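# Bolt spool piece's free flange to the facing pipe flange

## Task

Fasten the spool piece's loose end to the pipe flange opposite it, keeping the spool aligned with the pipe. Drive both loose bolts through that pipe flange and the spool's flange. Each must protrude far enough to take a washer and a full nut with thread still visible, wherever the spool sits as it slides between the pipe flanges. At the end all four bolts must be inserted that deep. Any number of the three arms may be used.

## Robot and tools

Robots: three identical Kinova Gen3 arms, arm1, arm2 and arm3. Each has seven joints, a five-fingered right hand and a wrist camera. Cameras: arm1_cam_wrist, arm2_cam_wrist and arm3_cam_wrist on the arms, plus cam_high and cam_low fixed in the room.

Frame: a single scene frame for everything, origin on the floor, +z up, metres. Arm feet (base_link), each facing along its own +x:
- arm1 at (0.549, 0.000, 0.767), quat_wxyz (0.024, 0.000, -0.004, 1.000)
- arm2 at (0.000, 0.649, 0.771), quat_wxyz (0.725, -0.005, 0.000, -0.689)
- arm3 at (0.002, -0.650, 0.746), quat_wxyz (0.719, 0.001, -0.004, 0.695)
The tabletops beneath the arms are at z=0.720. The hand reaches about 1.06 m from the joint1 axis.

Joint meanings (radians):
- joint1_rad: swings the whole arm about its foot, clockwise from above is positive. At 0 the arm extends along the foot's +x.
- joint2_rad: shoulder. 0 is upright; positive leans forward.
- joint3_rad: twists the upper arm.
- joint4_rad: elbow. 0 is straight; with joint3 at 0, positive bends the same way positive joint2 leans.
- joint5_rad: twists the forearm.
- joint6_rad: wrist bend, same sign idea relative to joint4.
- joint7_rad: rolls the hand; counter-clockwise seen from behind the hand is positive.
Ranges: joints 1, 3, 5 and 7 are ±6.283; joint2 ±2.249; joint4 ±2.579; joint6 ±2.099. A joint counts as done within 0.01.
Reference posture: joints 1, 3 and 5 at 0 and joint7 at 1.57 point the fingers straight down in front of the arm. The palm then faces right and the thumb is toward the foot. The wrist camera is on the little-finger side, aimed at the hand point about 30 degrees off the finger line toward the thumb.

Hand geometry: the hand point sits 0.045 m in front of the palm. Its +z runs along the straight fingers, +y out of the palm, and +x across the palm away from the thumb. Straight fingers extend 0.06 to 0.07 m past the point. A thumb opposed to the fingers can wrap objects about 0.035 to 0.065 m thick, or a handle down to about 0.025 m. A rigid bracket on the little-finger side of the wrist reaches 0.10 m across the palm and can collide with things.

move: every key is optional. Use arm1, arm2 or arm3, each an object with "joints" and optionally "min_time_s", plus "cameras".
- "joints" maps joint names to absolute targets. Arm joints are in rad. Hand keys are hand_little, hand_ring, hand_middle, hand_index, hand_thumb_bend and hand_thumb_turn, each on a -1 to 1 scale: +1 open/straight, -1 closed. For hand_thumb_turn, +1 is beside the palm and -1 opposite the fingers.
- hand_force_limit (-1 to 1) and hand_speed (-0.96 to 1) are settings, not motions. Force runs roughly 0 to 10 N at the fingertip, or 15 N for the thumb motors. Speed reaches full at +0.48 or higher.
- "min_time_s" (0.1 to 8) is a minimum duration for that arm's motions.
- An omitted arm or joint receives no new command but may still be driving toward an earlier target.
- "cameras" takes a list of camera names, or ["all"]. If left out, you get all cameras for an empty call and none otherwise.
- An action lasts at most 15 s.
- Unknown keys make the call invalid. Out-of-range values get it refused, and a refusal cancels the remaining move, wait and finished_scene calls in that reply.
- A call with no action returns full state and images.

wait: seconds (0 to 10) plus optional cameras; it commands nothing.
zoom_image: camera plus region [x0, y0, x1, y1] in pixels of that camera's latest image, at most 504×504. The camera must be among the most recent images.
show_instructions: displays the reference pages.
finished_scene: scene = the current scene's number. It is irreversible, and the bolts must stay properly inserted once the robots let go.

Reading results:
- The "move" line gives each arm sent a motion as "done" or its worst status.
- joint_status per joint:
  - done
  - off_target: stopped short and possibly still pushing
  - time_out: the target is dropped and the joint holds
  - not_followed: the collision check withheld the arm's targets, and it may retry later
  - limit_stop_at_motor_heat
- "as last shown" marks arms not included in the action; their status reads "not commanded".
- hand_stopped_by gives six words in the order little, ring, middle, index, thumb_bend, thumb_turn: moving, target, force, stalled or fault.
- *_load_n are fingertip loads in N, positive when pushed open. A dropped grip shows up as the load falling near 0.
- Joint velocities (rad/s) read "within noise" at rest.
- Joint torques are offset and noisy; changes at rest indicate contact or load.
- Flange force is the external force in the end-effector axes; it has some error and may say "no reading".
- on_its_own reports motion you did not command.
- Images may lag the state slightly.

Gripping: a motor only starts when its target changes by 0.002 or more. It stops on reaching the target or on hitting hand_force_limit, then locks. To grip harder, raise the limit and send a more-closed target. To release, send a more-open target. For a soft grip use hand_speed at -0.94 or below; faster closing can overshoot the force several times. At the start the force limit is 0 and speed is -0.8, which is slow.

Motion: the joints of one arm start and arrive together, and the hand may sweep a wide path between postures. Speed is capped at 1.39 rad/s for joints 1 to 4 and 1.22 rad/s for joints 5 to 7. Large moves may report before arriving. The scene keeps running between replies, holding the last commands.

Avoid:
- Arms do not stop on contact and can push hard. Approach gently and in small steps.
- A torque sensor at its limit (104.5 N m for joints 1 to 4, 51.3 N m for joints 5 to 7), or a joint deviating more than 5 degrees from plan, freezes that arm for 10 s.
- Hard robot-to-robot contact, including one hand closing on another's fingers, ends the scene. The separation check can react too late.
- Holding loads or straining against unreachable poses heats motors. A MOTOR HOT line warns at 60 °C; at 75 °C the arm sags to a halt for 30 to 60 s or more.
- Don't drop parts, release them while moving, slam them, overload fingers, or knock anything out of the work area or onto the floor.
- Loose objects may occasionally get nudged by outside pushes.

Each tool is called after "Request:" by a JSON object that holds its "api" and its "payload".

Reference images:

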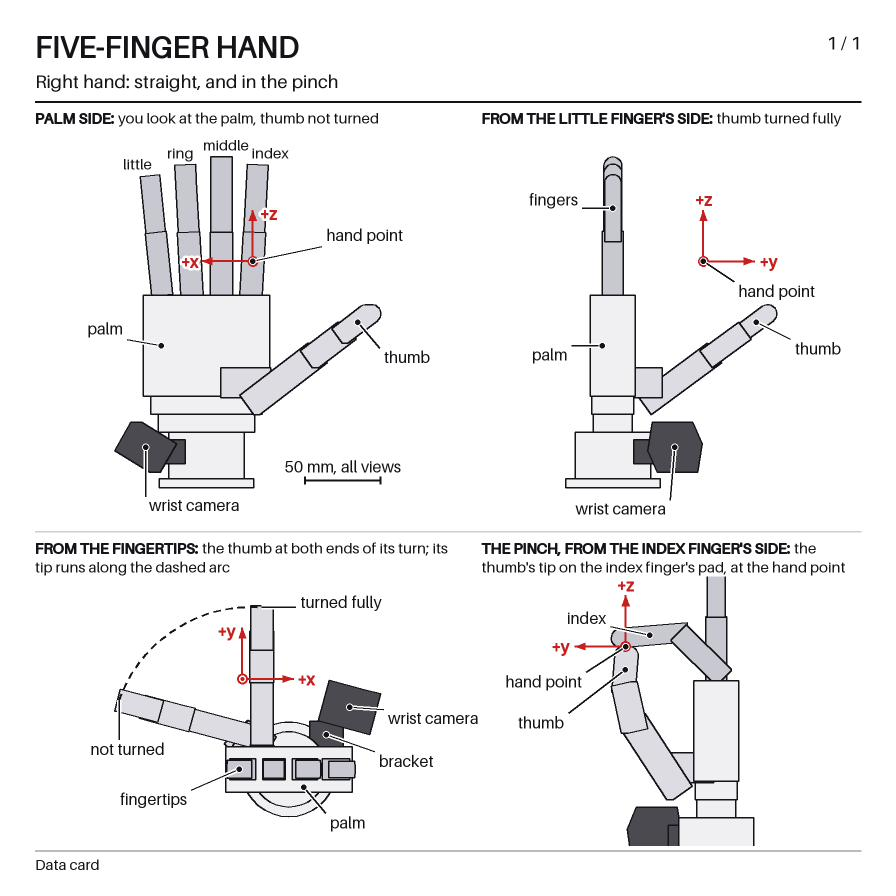

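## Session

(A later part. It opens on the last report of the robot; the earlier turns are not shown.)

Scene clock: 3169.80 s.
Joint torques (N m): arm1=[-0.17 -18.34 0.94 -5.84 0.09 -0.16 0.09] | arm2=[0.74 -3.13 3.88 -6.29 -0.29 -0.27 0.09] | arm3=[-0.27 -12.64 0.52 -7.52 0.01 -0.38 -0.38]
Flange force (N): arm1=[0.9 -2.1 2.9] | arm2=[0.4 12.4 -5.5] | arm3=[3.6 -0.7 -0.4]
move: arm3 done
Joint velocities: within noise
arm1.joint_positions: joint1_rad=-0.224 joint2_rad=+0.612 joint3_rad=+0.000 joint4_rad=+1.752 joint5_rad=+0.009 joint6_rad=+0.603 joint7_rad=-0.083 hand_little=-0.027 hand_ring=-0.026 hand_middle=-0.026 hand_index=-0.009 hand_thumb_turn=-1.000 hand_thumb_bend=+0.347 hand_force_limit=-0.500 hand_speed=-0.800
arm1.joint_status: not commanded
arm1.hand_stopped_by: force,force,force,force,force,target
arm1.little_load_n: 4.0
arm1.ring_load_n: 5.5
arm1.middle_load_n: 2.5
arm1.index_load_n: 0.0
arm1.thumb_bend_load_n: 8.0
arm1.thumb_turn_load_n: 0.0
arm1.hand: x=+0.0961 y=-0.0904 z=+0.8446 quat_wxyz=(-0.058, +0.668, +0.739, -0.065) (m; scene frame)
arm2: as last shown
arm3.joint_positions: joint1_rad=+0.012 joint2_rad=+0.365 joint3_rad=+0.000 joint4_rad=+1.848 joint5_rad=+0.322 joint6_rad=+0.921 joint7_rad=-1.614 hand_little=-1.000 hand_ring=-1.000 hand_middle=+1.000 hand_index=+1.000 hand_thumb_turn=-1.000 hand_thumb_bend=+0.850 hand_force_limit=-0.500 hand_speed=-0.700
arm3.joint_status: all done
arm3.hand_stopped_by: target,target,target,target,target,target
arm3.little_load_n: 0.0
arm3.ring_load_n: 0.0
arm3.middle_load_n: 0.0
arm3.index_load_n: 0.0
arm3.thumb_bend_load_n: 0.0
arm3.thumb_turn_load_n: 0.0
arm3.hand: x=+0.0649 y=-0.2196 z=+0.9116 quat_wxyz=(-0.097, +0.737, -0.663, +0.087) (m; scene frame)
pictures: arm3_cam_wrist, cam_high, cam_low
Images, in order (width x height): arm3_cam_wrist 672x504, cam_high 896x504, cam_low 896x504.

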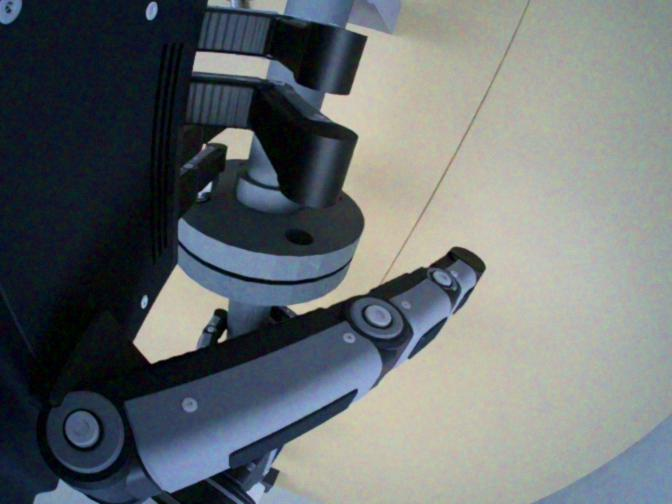

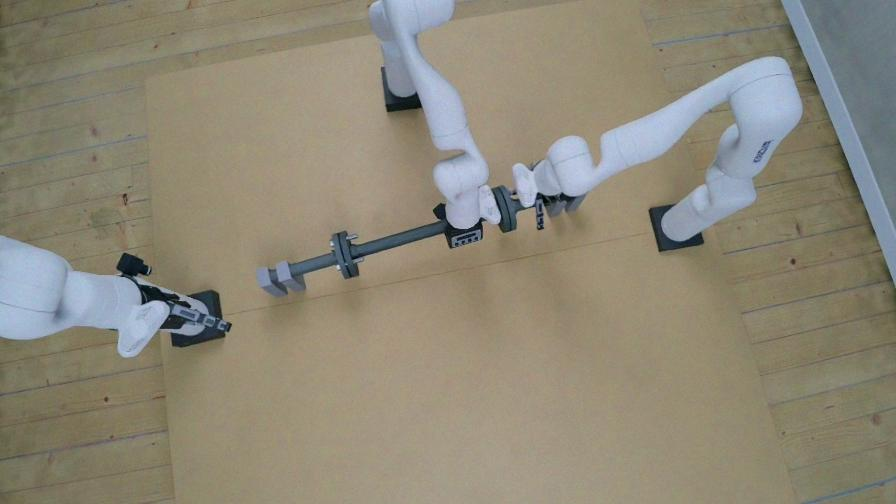

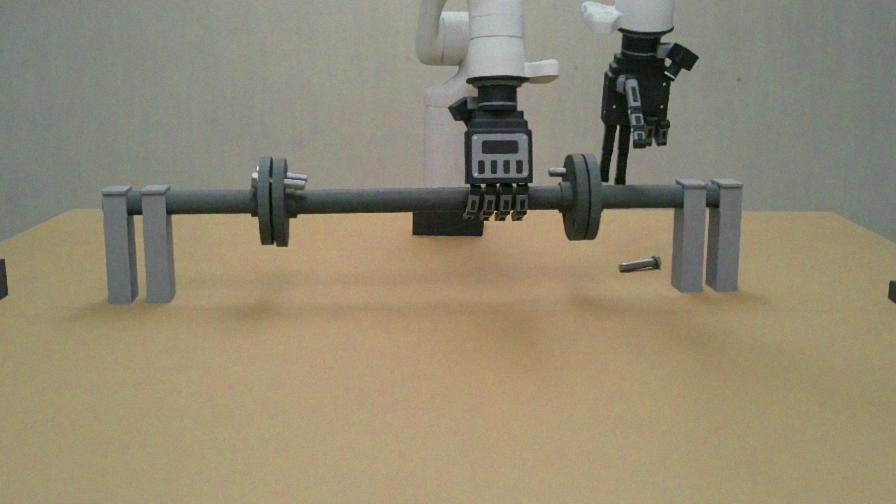

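Request:
{"api": "move", "payload": {"arm3": {"joints": {"joint1_rad": 0.0102, "joint2_rad": 0.3737, "joint3_rad": 0, "joint4_rad": 1.8342, "joint5_rad": 0.321, "joint6_rad": 0.9263, "joint7_rad": -1.6135}, "min_time_s": 2}, "cameras": ["cam_low", "arm3_cam_wrist", "cam_high"]}}

Request:
{"api": "zoom_image", "payload": {"camera": "cam_low", "region": [540, 130, 660, 250]}}

Request:
{"api": "zoom_image", "payload": {"camera": "arm3_cam_wrist", "region": [150, 120, 400, 300]}}

Scene clock: 3187.77 s.
Joint torques (N m): arm1=[-0.07 -18.39 1.02 -5.92 0.04 -0.09 0.05] | arm2=[0.73 -3.1 3.86 -6.28 -0.28 -0.25 0.06] | arm3=[-0.21 -12.83 0.52 -7.51 0.05 -0.4 -0.37]
Flange force (N): arm1=[0.8 -1.7 3.1] | arm2=[0.4 12.3 -5.4] | arm3=[3.4 -0.6 -0.6]
move: arm3 done
Joint velocities: within noise
arm1, arm2: as last shown
arm1.index_load_n: 0.5
arm1.thumb_turn_load_n: -0.5
arm3.joint_positions: joint1_rad=+0.010 joint2_rad=+0.374 joint3_rad=+0.000 joint4_rad=+1.834 joint5_rad=+0.321 joint6_rad=+0.926 joint7_rad=-1.613 hand_little=-1.000 hand_ring=-1.000 hand_middle=+1.000 hand_index=+1.000 hand_thumb_turn=-1.000 hand_thumb_bend=+0.850 hand_force_limit=-0.500 hand_speed=-0.700
arm3.joint_status: all done
arm3.hand_stopped_by: target,target,target,target,target,target
arm3.little_load_n: 0.0
arm3.ring_load_n: 0.0
arm3.middle_load_n: 0.0
arm3.index_load_n: 0.0
arm3.thumb_bend_load_n: 0.0
arm3.thumb_turn_load_n: 0.0
arm3.hand: x=+0.0644 y=-0.2152 z=+0.9115 quat_wxyz=(-0.097, +0.737, -0.663, +0.087) (m; scene frame)
pictures: arm3_cam_wrist, cam_high, cam_low
Images, in order (width x height): arm3_cam_wrist 672x504, cam_high 896x504, cam_low 896x504.

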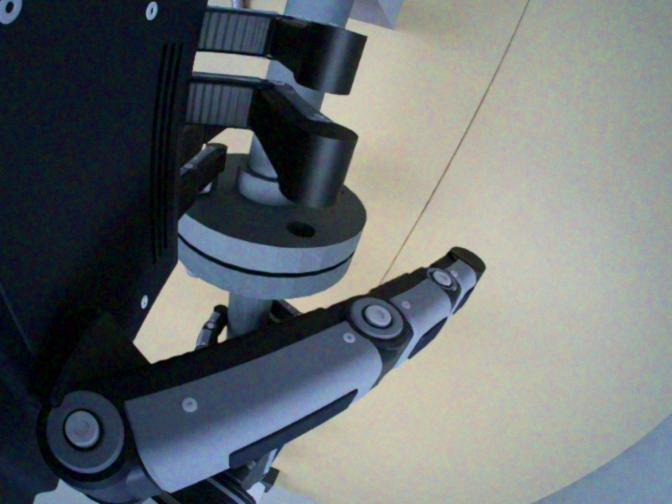

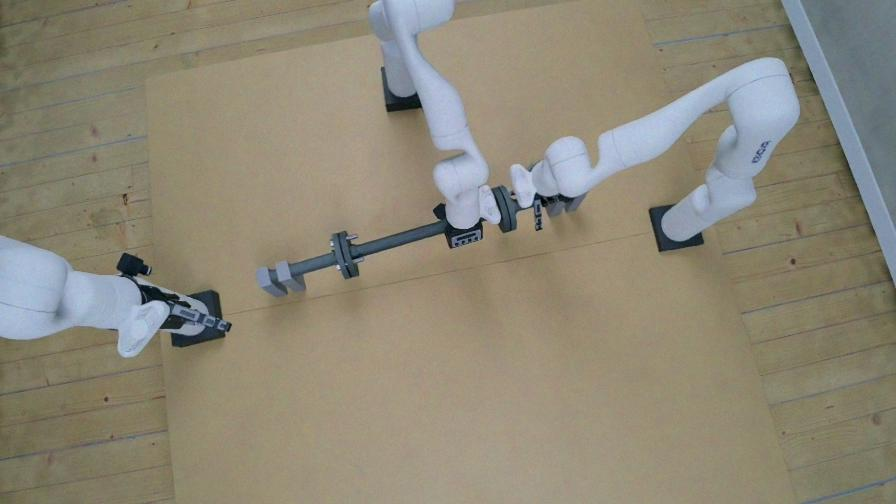

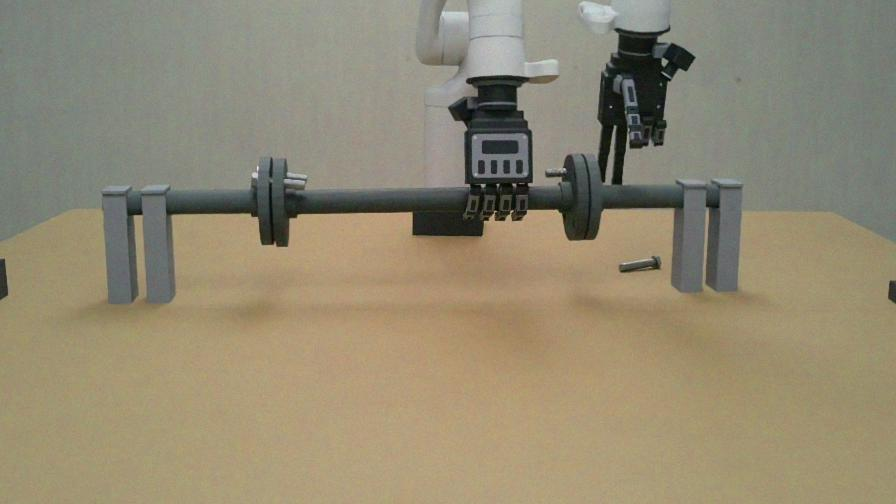

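Scaled by 4.200 from the camera's 896x504 image, which has a finer 1280x720 frame.

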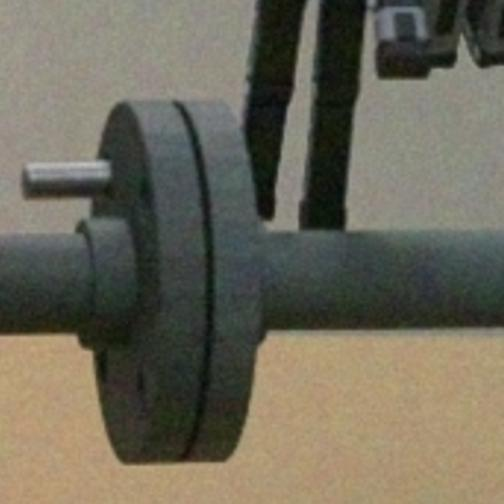

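Scaled by 2.016 from the camera's 672x504 image, which has a finer 960x720 frame.

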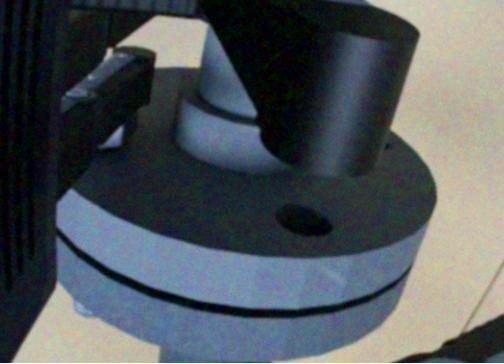

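Request:
{"api": "move", "payload": {"arm3": {"joints": {"joint1_rad": 0.015, "joint2_rad": 0.3505, "joint3_rad": 0, "joint4_rad": 1.8701, "joint5_rad": 0.3242, "joint6_rad": 0.913, "joint7_rad": -1.6142}, "min_time_s": 2}}}

Request:
{"api": "move", "payload": {"arm3": {"joints": {"joint1_rad": 0.0227, "joint2_rad": 0.177, "joint3_rad": 0, "joint4_rad": 1.8603, "joint5_rad": 0.2884, "joint6_rad": 1.0861, "joint7_rad": -1.5409}, "min_time_s": 2}, "cameras": ["cam_low", "arm3_cam_wrist"]}}

Request:
{"api": "zoom_image", "payload": {"camera": "cam_low", "region": [540, 130, 660, 250]}}

Request:
{"api": "move", "payload": {"arm3": {"joints": {"joint1_rad": 0.2609, "joint2_rad": 0.1097, "joint3_rad": 0, "joint4_rad": 2.0961, "joint5_rad": 0.9119, "joint6_rad": 0.6474, "joint7_rad": -1.5083, "hand_index": -0.4, "hand_middle": -0.4}, "min_time_s": 2}, "cameras": ["cam_high", "cam_low", "arm3_cam_wrist"]}}

Scene clock: 3432.50 s.
Joint torques (N m): arm1=[-0.11 -18.34 0.97 -5.95 0.11 0.01 0.09] | arm2=[0.76 -3.19 3.89 -6.28 -0.29 -0.25 0.08] | arm3=[-0.28 -12.35 0.51 -7.35 0.03 -0.32 -0.37]
Flange force (N): arm1=[0.8 -1.3 3.3] | arm2=[0.2 12.5 -5.5] | arm3=[3.2 -0.8 -0.5]
move: arm3 done
Joint velocities: within noise
arm1, arm2: as last shown
arm1.middle_load_n: 2.0
arm1.index_load_n: 0.0
arm3.joint_positions: joint1_rad=+0.015 joint2_rad=+0.351 joint3_rad=+0.000 joint4_rad=+1.870 joint5_rad=+0.324 joint6_rad=+0.913 joint7_rad=-1.614 hand_little=-1.000 hand_ring=-1.000 hand_middle=+1.000 hand_index=+1.000 hand_thumb_turn=-1.000 hand_thumb_bend=+0.850 hand_force_limit=-0.500 hand_speed=-0.700
arm3.joint_status: all done
arm3.hand_stopped_by: target,target,target,target,target,target
arm3.little_load_n: 0.0
arm3.ring_load_n: 0.0
arm3.middle_load_n: 0.0
arm3.index_load_n: 0.0
arm3.thumb_bend_load_n: 0.0
arm3.thumb_turn_load_n: 0.0
arm3.hand: x=+0.0658 y=-0.2269 z=+0.9117 quat_wxyz=(-0.097, +0.737, -0.663, +0.087) (m; scene frame)
pictures: none

Scene clock: 3434.80 s.
Joint torques (N m): arm1=[-0.02 -18.31 0.94 -5.96 0.02 -0.11 0.07] | arm2=[0.74 -3.12 3.85 -6.27 -0.3 -0.27 0.07] | arm3=[-0.27 -9.9 0.32 -8.15 0.03 -0.34 -0.35]
Flange force (N): arm1=[0.6 -1.5 2.9] | arm2=[0.3 12.3 -5.5] | arm3=[3.5 -0.4 0.2]
move: arm3 done
Joint velocities: within noise
arm1, arm2: as last shown
arm1.middle_load_n: 2.5
arm1.thumb_turn_load_n: 0.0
arm3.joint_positions: joint1_rad=+0.023 joint2_rad=+0.177 joint3_rad=+0.000 joint4_rad=+1.860 joint5_rad=+0.288 joint6_rad=+1.086 joint7_rad=-1.541 hand_little=-1.000 hand_ring=-1.000 hand_middle=+1.000 hand_index=+1.000 hand_thumb_turn=-1.000 hand_thumb_bend=+0.850 hand_force_limit=-0.500 hand_speed=-0.700
arm3.joint_status: all done
arm3.hand_stopped_by: target,target,target,target,target,target
arm3.little_load_n: 0.0
arm3.ring_load_n: 0.0
arm3.middle_load_n: 0.0
arm3.index_load_n: 0.0
arm3.thumb_bend_load_n: 0.0
arm3.thumb_turn_load_n: 0.0
arm3.hand: x=+0.0662 y=-0.2677 z=+0.9792 quat_wxyz=(-0.097, +0.737, -0.663, +0.087) (m; scene frame)
pictures: arm3_cam_wrist, cam_low
Images, in order (width x height): arm3_cam_wrist 672x504, cam_low 896x504.

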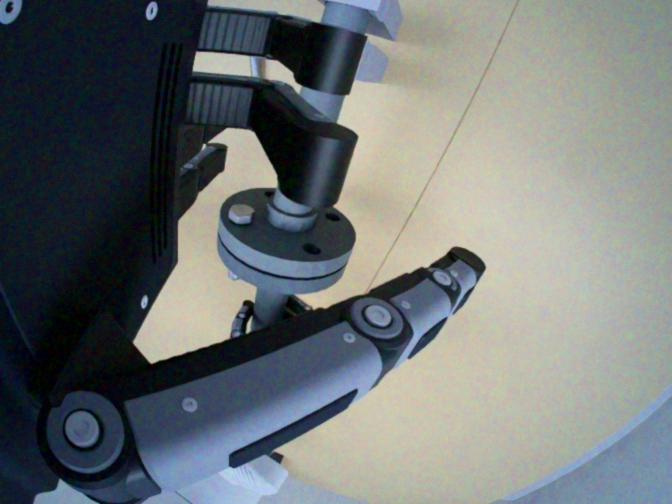

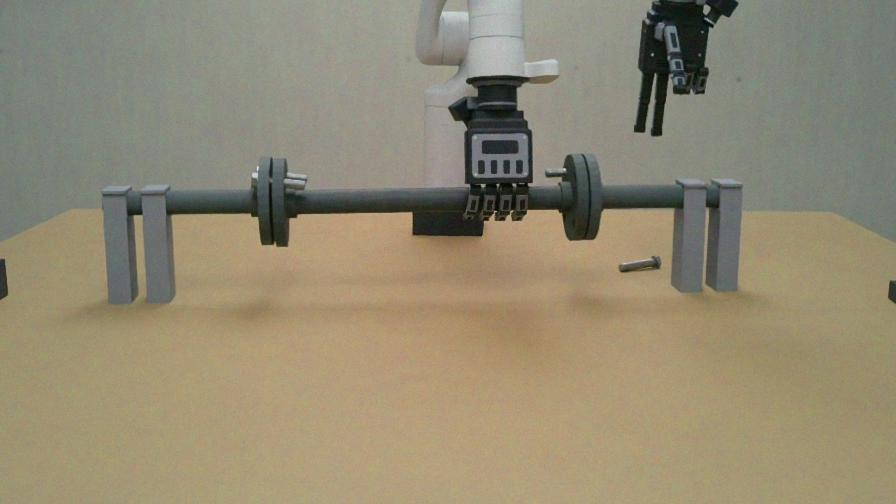

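Scaled by 4.200 from the camera's 896x504 image, which has a finer 1280x720 frame.

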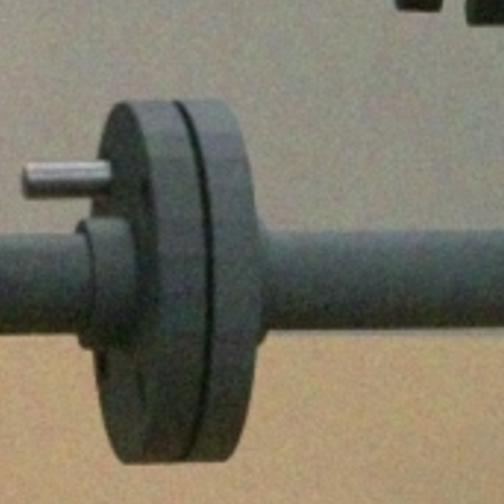

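Scene clock: 3437.10 s.
Joint torques (N m): arm1=[-0.06 -18.42 0.94 -5.96 0.04 -0.09 0.06] | arm2=[0.71 -3.08 3.87 -6.27 -0.3 -0.24 0.05] | arm3=[-0.24 -8.84 0.3 -8.41 0.46 -0.39 -0.38]
Flange force (N): arm1=[0.7 -1.6 3.2] | arm2=[0.4 12.2 -5.4] | arm3=[2.8 1.6 -1.3]
move: arm3 done
Joint velocities: within noise
arm1: as last shown
arm2.joint_positions: joint1_rad=+0.616 joint2_rad=-0.270 joint3_rad=-0.068 joint4_rad=+1.571 joint5_rad=-0.119 joint6_rad=+1.827 joint7_rad=-1.961 hand_little=+1.000 hand_ring=+1.000 hand_middle=+1.000 hand_index=+1.000 hand_thumb_turn=+1.000 hand_thumb_bend=+1.000 hand_force_limit=+0.000 hand_speed=-0.800
arm2.joint_status: not commanded
arm2.hand_stopped_by: target,target,target,target,target,target
arm2.little_load_n: 0.0
arm2.ring_load_n: 0.0
arm2.middle_load_n: 0.0
arm2.index_load_n: 0.0
arm2.thumb_bend_load_n: 0.0
arm2.thumb_turn_load_n: 0.0
arm2.hand: x=-0.0605 y=+0.4097 z=+1.2323 quat_wxyz=(-0.043, -0.936, -0.349, -0.023) (m; scene frame)
arm3.joint_positions: joint1_rad=+0.261 joint2_rad=+0.110 joint3_rad=+0.000 joint4_rad=+2.096 joint5_rad=+0.912 joint6_rad=+0.647 joint7_rad=-1.508 hand_little=-1.000 hand_ring=-1.000 hand_middle=-0.400 hand_index=-0.400 hand_thumb_turn=-1.000 hand_thumb_bend=+0.850 hand_force_limit=-0.500 hand_speed=-0.700
arm3.joint_status: all done
arm3.hand_stopped_by: target,target,target,target,target,target
arm3.little_load_n: 0.0
arm3.ring_load_n: 0.0
arm3.middle_load_n: 0.0
arm3.index_load_n: 0.0
arm3.thumb_bend_load_n: 0.0
arm3.thumb_turn_load_n: 0.0
arm3.hand: x=+0.2431 y=-0.2785 z=+0.9792 quat_wxyz=(-0.288, +0.792, -0.505, +0.183) (m; scene frame)
pictures: arm3_cam_wrist, cam_high, cam_low
Images, in order (width x height): arm3_cam_wrist 672x504, cam_high 896x504, cam_low 896x504.

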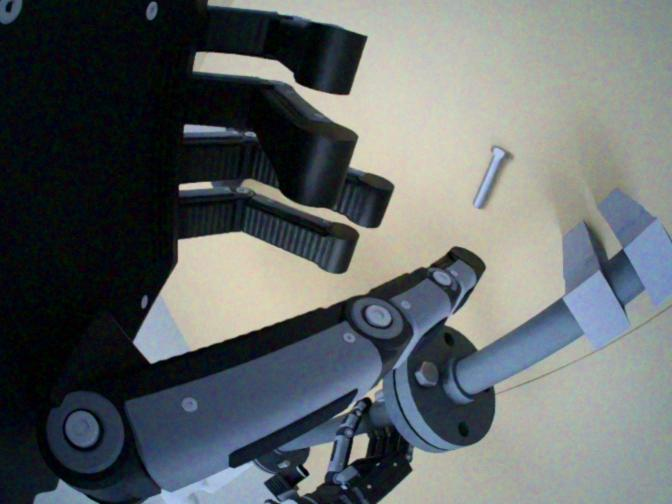

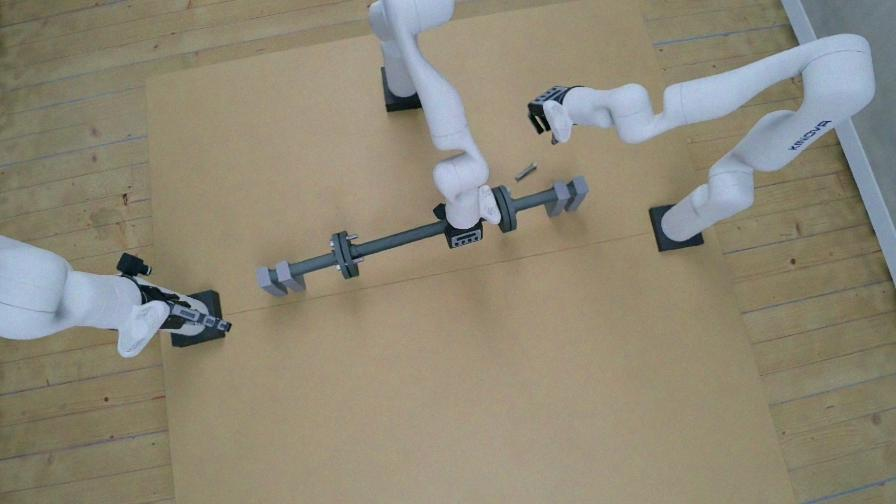

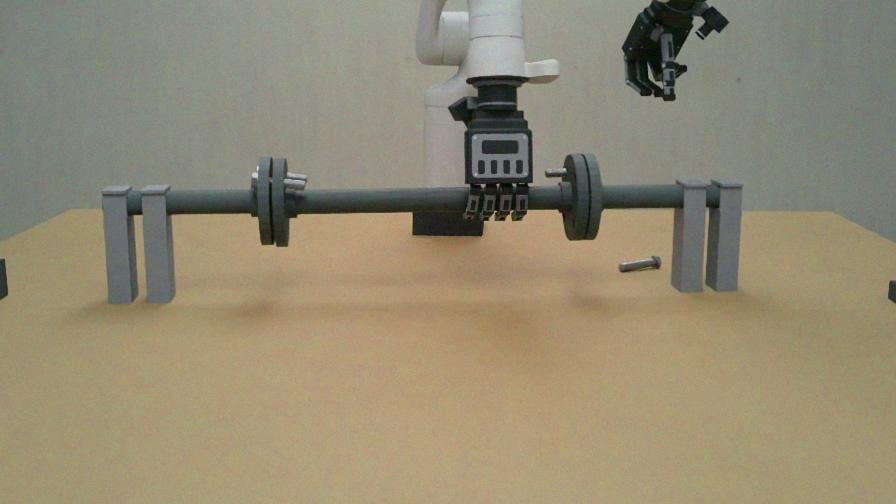

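Request:
{"api": "move", "payload": {"arm3": {"joints": {"joint1_rad": 0.2603, "joint2_rad": 0.2959, "joint3_rad": 0, "joint4_rad": 2.2526, "joint5_rad": 1.4048, "joint6_rad": 0.505, "joint7_rad": -2.0905}, "min_time_s": 2.5}, "cameras": ["cam_high", "cam_low", "arm3_cam_wrist"]}}

Scene clock: 3482.37 s.
Joint torques (N m): arm1=[-0.1 -18.41 1.03 -5.9 0.04 -0.12 0.07] | arm2=[0.76 -3.1 3.86 -6.22 -0.31 -0.25 0.1] | arm3=[-0.3 -10.38 0.64 -6.38 0.17 0.48 -0.39]
Flange force (N): arm1=[0.8 -1.9 3.1] | arm2=[0.4 12.4 -5.6] | arm3=[3.0 0.9 -1.3]
move: arm3 done
Joint velocities: within noise
arm1, arm2: as last shown
arm1.thumb_turn_load_n: -0.5
arm3.joint_positions: joint1_rad=+0.260 joint2_rad=+0.296 joint3_rad=+0.000 joint4_rad=+2.253 joint5_rad=+1.405 joint6_rad=+0.505 joint7_rad=-2.090 hand_little=-1.000 hand_ring=-1.000 hand_middle=-0.400 hand_index=-0.400 hand_thumb_turn=-1.000 hand_thumb_bend=+0.850 hand_force_limit=-0.500 hand_speed=-0.700
arm3.joint_status: all done
arm3.hand_stopped_by: target,target,target,target,target,target
arm3.little_load_n: 0.0
arm3.ring_load_n: 0.0
arm3.middle_load_n: 0.0
arm3.index_load_n: 0.0
arm3.thumb_bend_load_n: 0.0
arm3.thumb_turn_load_n: -0.5
arm3.hand: x=+0.2430 y=-0.2783 z=+0.8893 quat_wxyz=(-0.288, +0.792, -0.505, +0.183) (m; scene frame)
pictures: arm3_cam_wrist, cam_high, cam_low
Images, in order (width x height): arm3_cam_wrist 672x504, cam_high 896x504, cam_low 896x504.

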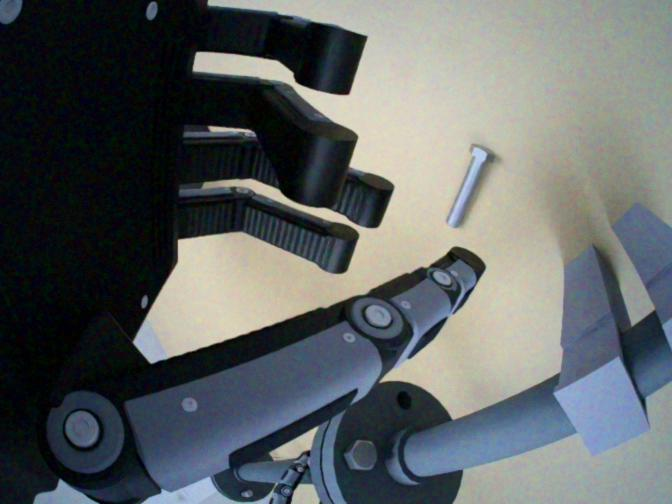

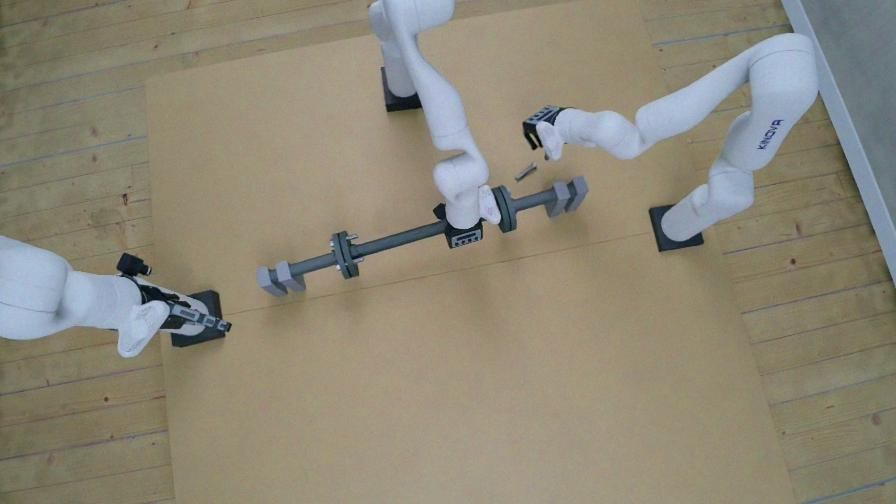

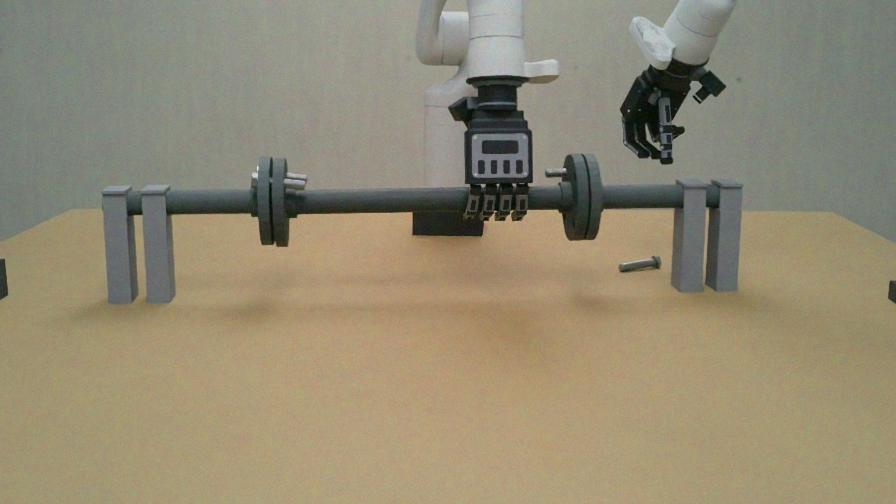

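Request:
{"api": "move", "payload": {"arm3": {"joints": {"joint1_rad": 0.2785, "joint2_rad": 0.5663, "joint3_rad": 0, "joint4_rad": 2.3095, "joint5_rad": 1.9984, "joint6_rad": 0.5419, "joint7_rad": -2.7503}, "min_time_s": 3}, "cameras": ["cam_high", "cam_low", "arm3_cam_wrist"]}}

Request:
{"api": "zoom_image", "payload": {"camera": "cam_low", "region": [590, 150, 750, 310]}}

Request:
{"api": "zoom_image", "payload": {"camera": "cam_high", "region": [490, 100, 610, 220]}}

Scene clock: 3526.73 s.
Joint torques (N m): arm1=[-0.08 -18.39 0.93 -5.91 0.07 -0.05 0.09] | arm2=[0.74 -3.09 3.91 -6.28 -0.29 -0.27 0.06] | arm3=[-0.31 -12.69 1.01 -3.91 -0.21 1.14 -0.42]
Flange force (N): arm1=[0.7 -1.6 3.2] | arm2=[0.5 12.4 -5.5] | arm3=[4.1 1.1 -0.2]
move: arm3 done
Joint velocities: within noise
arm1, arm2: as last shown
arm1.thumb_bend_load_n: 8.5
arm3.joint_positions: joint1_rad=+0.279 joint2_rad=+0.566 joint3_rad=+0.000 joint4_rad=+2.310 joint5_rad=+1.998 joint6_rad=+0.542 joint7_rad=-2.750 hand_little=-1.000 hand_ring=-1.000 hand_middle=-0.400 hand_index=-0.400 hand_thumb_turn=-1.000 hand_thumb_bend=+0.850 hand_force_limit=-0.500 hand_speed=-0.700
arm3.joint_status: all done
arm3.hand_stopped_by: target,target,target,target,target,target
arm3.little_load_n: 0.0
arm3.ring_load_n: 0.0
arm3.middle_load_n: 0.0
arm3.index_load_n: 0.0
arm3.thumb_bend_load_n: 0.0
arm3.thumb_turn_load_n: 0.0
arm3.hand: x=+0.2512 y=-0.2702 z=+0.7992 quat_wxyz=(-0.288, +0.792, -0.505, +0.183) (m; scene frame)
pictures: arm3_cam_wrist, cam_high, cam_low
Images, in order (width x height): arm3_cam_wrist 672x504, cam_high 896x504, cam_low 896x504.

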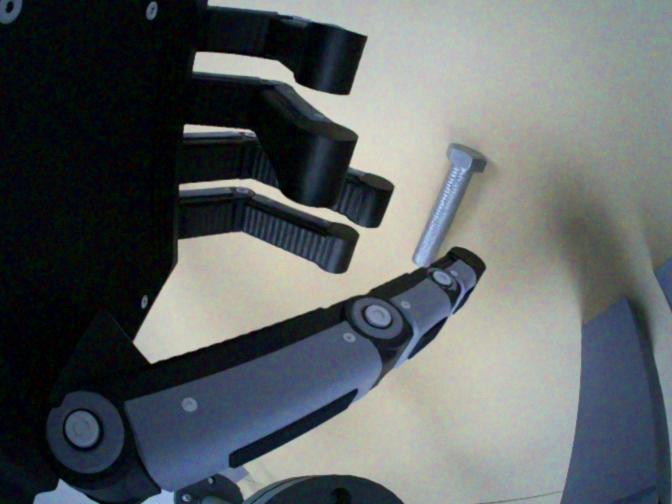

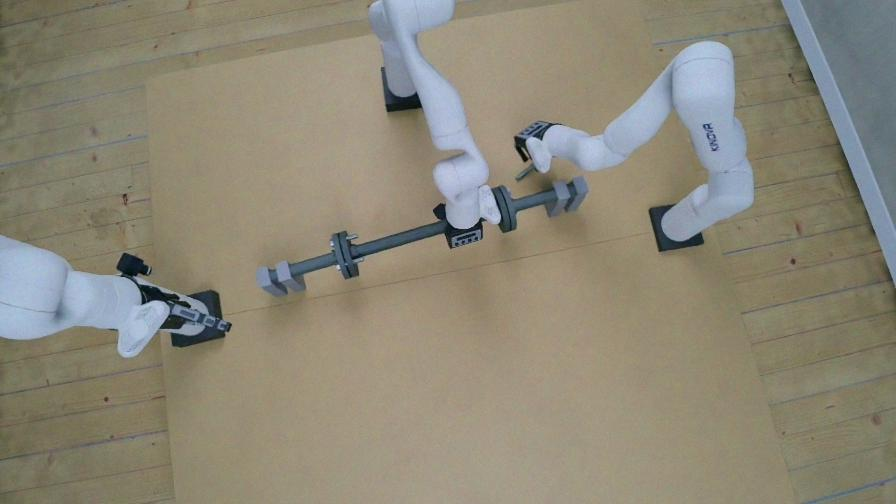

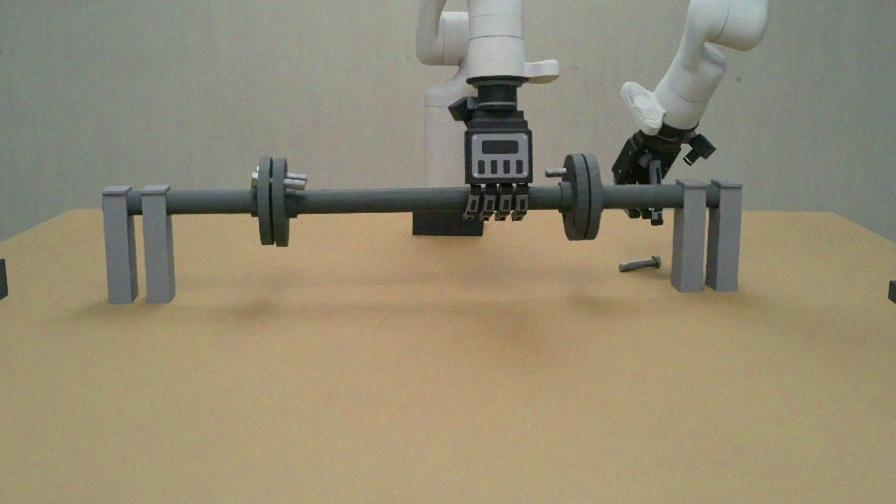

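Scaled by 3.150 from the camera's 896x504 image, which has a finer 1280x720 frame.

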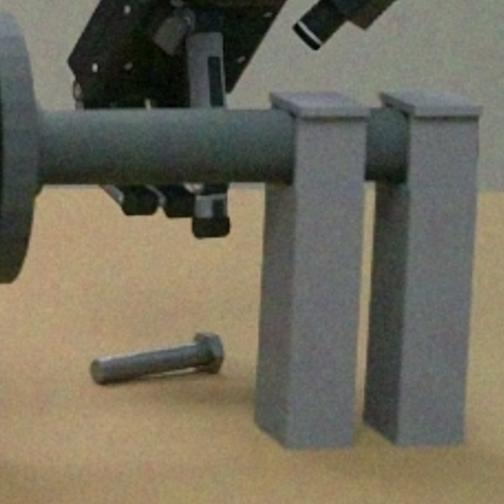

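Scaled by 4.200 from the camera's 896x504 image, which has a finer 1280x720 frame.

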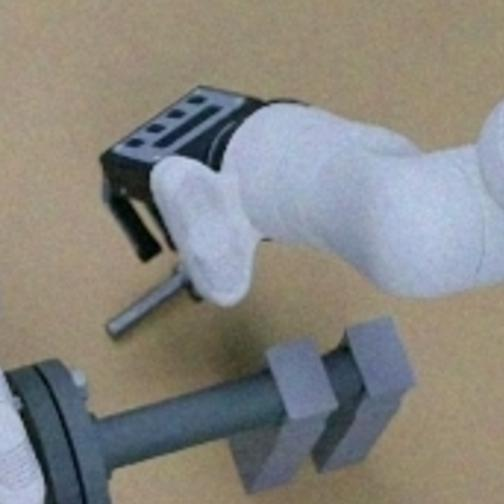

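Request:
{"api": "move", "payload": {"arm3": {"joints": {"joint1_rad": 0.321, "joint2_rad": 0.7051, "joint3_rad": 0, "joint4_rad": 2.3408, "joint5_rad": 2.3168, "joint6_rad": 0.623, "joint7_rad": -3.0247}, "min_time_s": 3}, "cameras": ["cam_high", "cam_low", "arm3_cam_wrist"]}}

Request:
{"api": "zoom_image", "payload": {"camera": "cam_low", "region": [590, 150, 750, 310]}}

Request:
{"api": "zoom_image", "payload": {"camera": "arm3_cam_wrist", "region": [300, 120, 500, 320]}}

Scene clock: 3572.57 s.
Joint torques (N m): arm1=[-0.22 -18.33 0.91 -5.99 0.03 -0.1 0.11] | arm2=[0.74 -3.17 3.92 -6.3 -0.29 -0.25 0.06] | arm3=[-0.23 -13.52 1.09 -2.68 -0.37 1.23 -0.36]
Flange force (N): arm1=[1.0 -1.4 3.0] | arm2=[0.3 12.5 -5.4] | arm3=[3.9 0.9 -1.1]
move: arm3 done
Joint velocities: within noise
arm1, arm2: as last shown
arm1.thumb_bend_load_n: 8.0
arm3.joint_positions: joint1_rad=+0.321 joint2_rad=+0.705 joint3_rad=+0.000 joint4_rad=+2.341 joint5_rad=+2.317 joint6_rad=+0.623 joint7_rad=-3.025 hand_little=-1.000 hand_ring=-1.000 hand_middle=-0.400 hand_index=-0.400 hand_thumb_turn=-1.000 hand_thumb_bend=+0.850 hand_force_limit=-0.500 hand_speed=-0.700
arm3.joint_status: all done
arm3.hand_stopped_by: target,target,target,target,target,target
arm3.little_load_n: 0.0
arm3.ring_load_n: 0.0
arm3.middle_load_n: 0.0
arm3.index_load_n: 0.0
arm3.thumb_bend_load_n: 0.0
arm3.thumb_turn_load_n: 0.0
arm3.hand: x=+0.2567 y=-0.2743 z=+0.7548 quat_wxyz=(-0.293, +0.804, -0.486, +0.177) (m; scene frame)
pictures: arm3_cam_wrist, cam_high, cam_low
Images, in order (width x height): arm3_cam_wrist 672x504, cam_high 896x504, cam_low 896x504.

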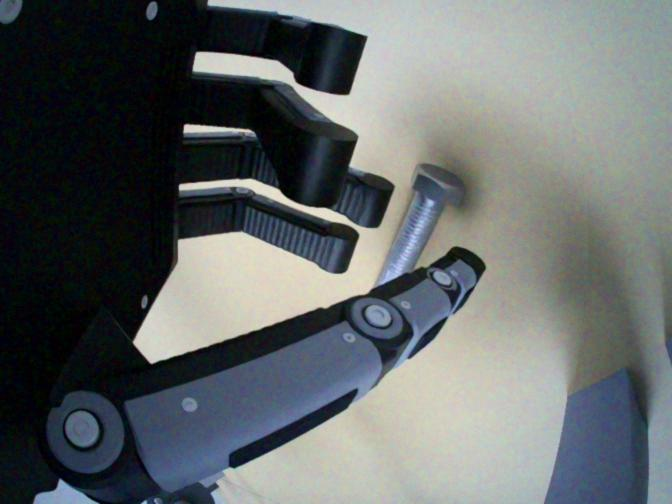

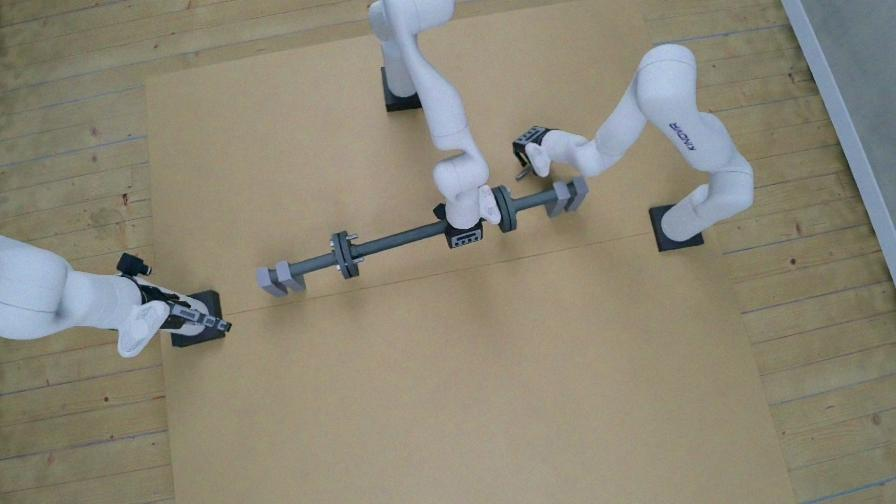

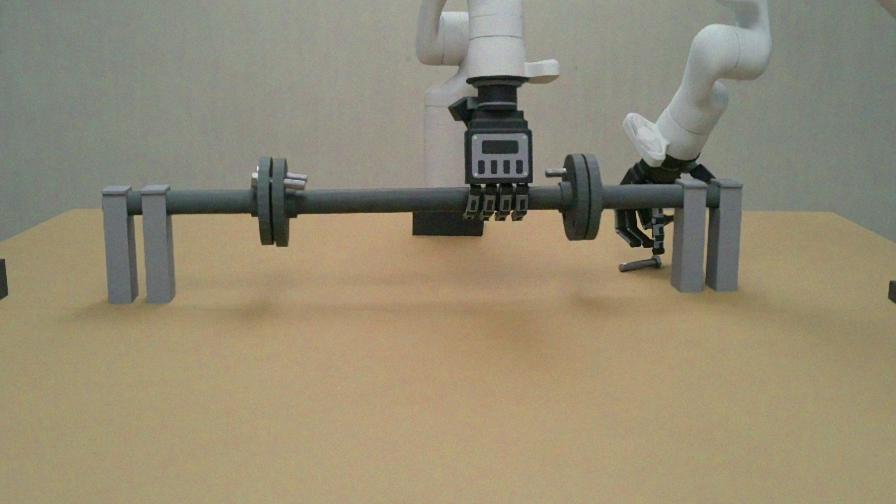

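Scaled by 3.150 from the camera's 896x504 image, which has a finer 1280x720 frame.

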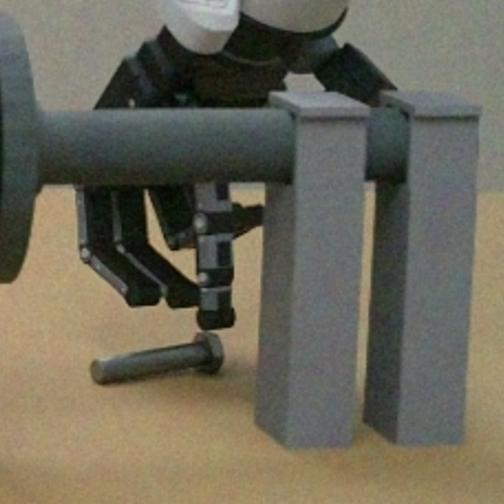

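Scaled by 2.520 from the camera's 672x504 image, which has a finer 960x720 frame.

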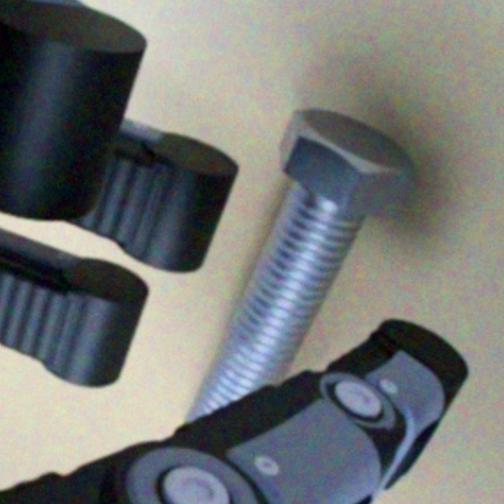

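Request:
{"api": "move", "payload": {"arm3": {"joints": {"joint1_rad": 0.3187, "joint2_rad": 0.7836, "joint3_rad": 0, "joint4_rad": 2.3257, "joint5_rad": 2.3745, "joint6_rad": 0.6674, "joint7_rad": -3.0998}, "min_time_s": 4}, "cameras": ["cam_high", "cam_low", "arm3_cam_wrist"]}}

Request:
{"api": "zoom_image", "payload": {"camera": "cam_low", "region": [590, 150, 750, 310]}}

Request:
{"api": "zoom_image", "payload": {"camera": "arm3_cam_wrist", "region": [300, 120, 500, 320]}}

Scene clock: 3687.97 s.
Joint torques (N m): arm1=[-0.1 -18.36 0.92 -5.9 0.04 -0.06 0.09] | arm2=[0.73 -3.16 3.88 -6.28 -0.28 -0.26 0.06] | arm3=[-0.25 -14.11 1.18 -2.17 -0.44 1.27 -0.39]
Flange force (N): arm1=[0.7 -1.7 3.1] | arm2=[0.3 12.3 -5.5] | arm3=[3.8 0.4 -1.3]
move: arm3 done
Joint velocities: within noise
arm1.joint_positions: joint1_rad=-0.224 joint2_rad=+0.612 joint3_rad=+0.000 joint4_rad=+1.752 joint5_rad=+0.009 joint6_rad=+0.603 joint7_rad=-0.083 hand_little=-0.027 hand_ring=-0.026 hand_middle=-0.026 hand_index=-0.009 hand_thumb_turn=-1.000 hand_thumb_bend=+0.347 hand_force_limit=-0.500 hand_speed=-0.800
arm1.joint_status: not commanded
arm1.hand_stopped_by: force,force,force,force,force,target
arm1.little_load_n: 4.0
arm1.ring_load_n: 5.5
arm1.middle_load_n: 2.0
arm1.index_load_n: 0.0
arm1.thumb_bend_load_n: 8.0
arm1.thumb_turn_load_n: 0.0
arm1.hand: x=+0.0961 y=-0.0904 z=+0.8446 quat_wxyz=(-0.058, +0.668, +0.739, -0.065) (m; scene frame)
arm2: as last shown
arm3.joint_positions: joint1_rad=+0.319 joint2_rad=+0.784 joint3_rad=+0.000 joint4_rad=+2.326 joint5_rad=+2.375 joint6_rad=+0.667 joint7_rad=-3.100 hand_little=-1.000 hand_ring=-1.000 hand_middle=-0.400 hand_index=-0.400 hand_thumb_turn=-1.000 hand_thumb_bend=+0.850 hand_force_limit=-0.500 hand_speed=-0.700
arm3.joint_status: all done
arm3.hand_stopped_by: target,target,target,target,target,target
arm3.little_load_n: 0.0
arm3.ring_load_n: 0.0
arm3.middle_load_n: 0.0
arm3.index_load_n: 0.0
arm3.thumb_bend_load_n: -0.5
arm3.thumb_turn_load_n: 0.0
arm3.hand: x=+0.2576 y=-0.2697 z=+0.7312 quat_wxyz=(-0.293, +0.804, -0.486, +0.177) (m; scene frame)
pictures: arm3_cam_wrist, cam_high, cam_low
Images, in order (width x height): arm3_cam_wrist 672x504, cam_high 896x504, cam_low 896x504.

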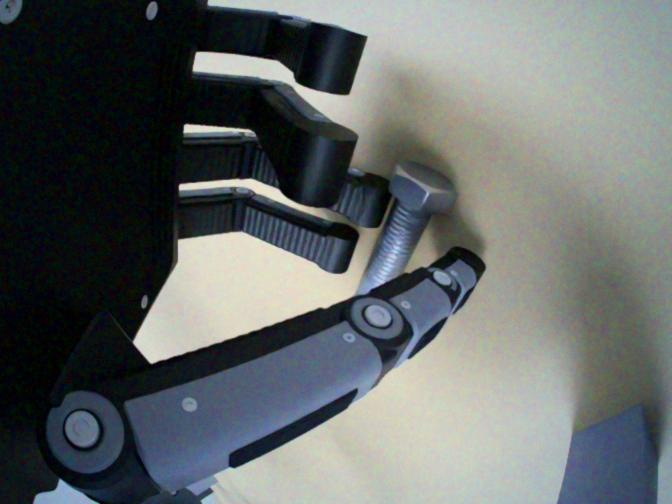

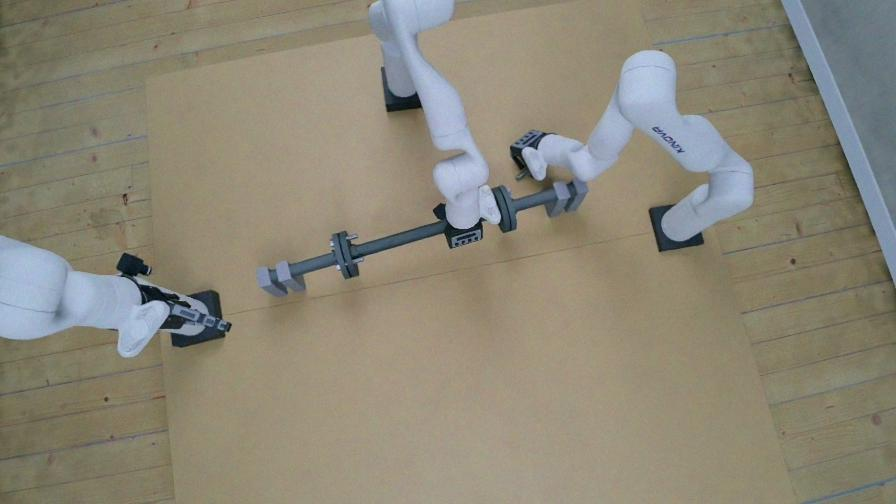

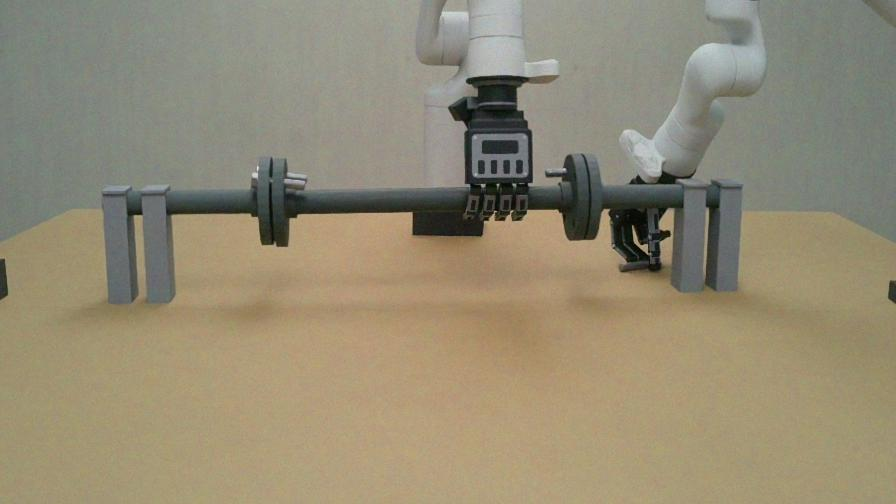

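Scaled by 3.150 from the camera's 896x504 image, which has a finer 1280x720 frame.

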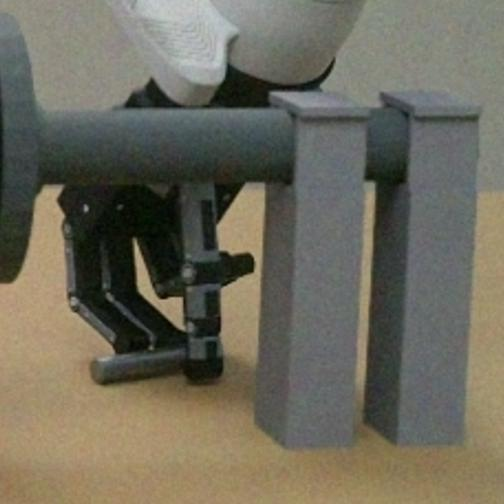

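Scaled by 2.520 from the camera's 672x504 image, which has a finer 960x720 frame.

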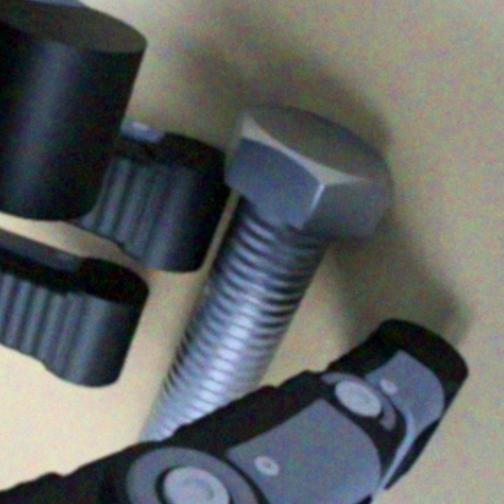

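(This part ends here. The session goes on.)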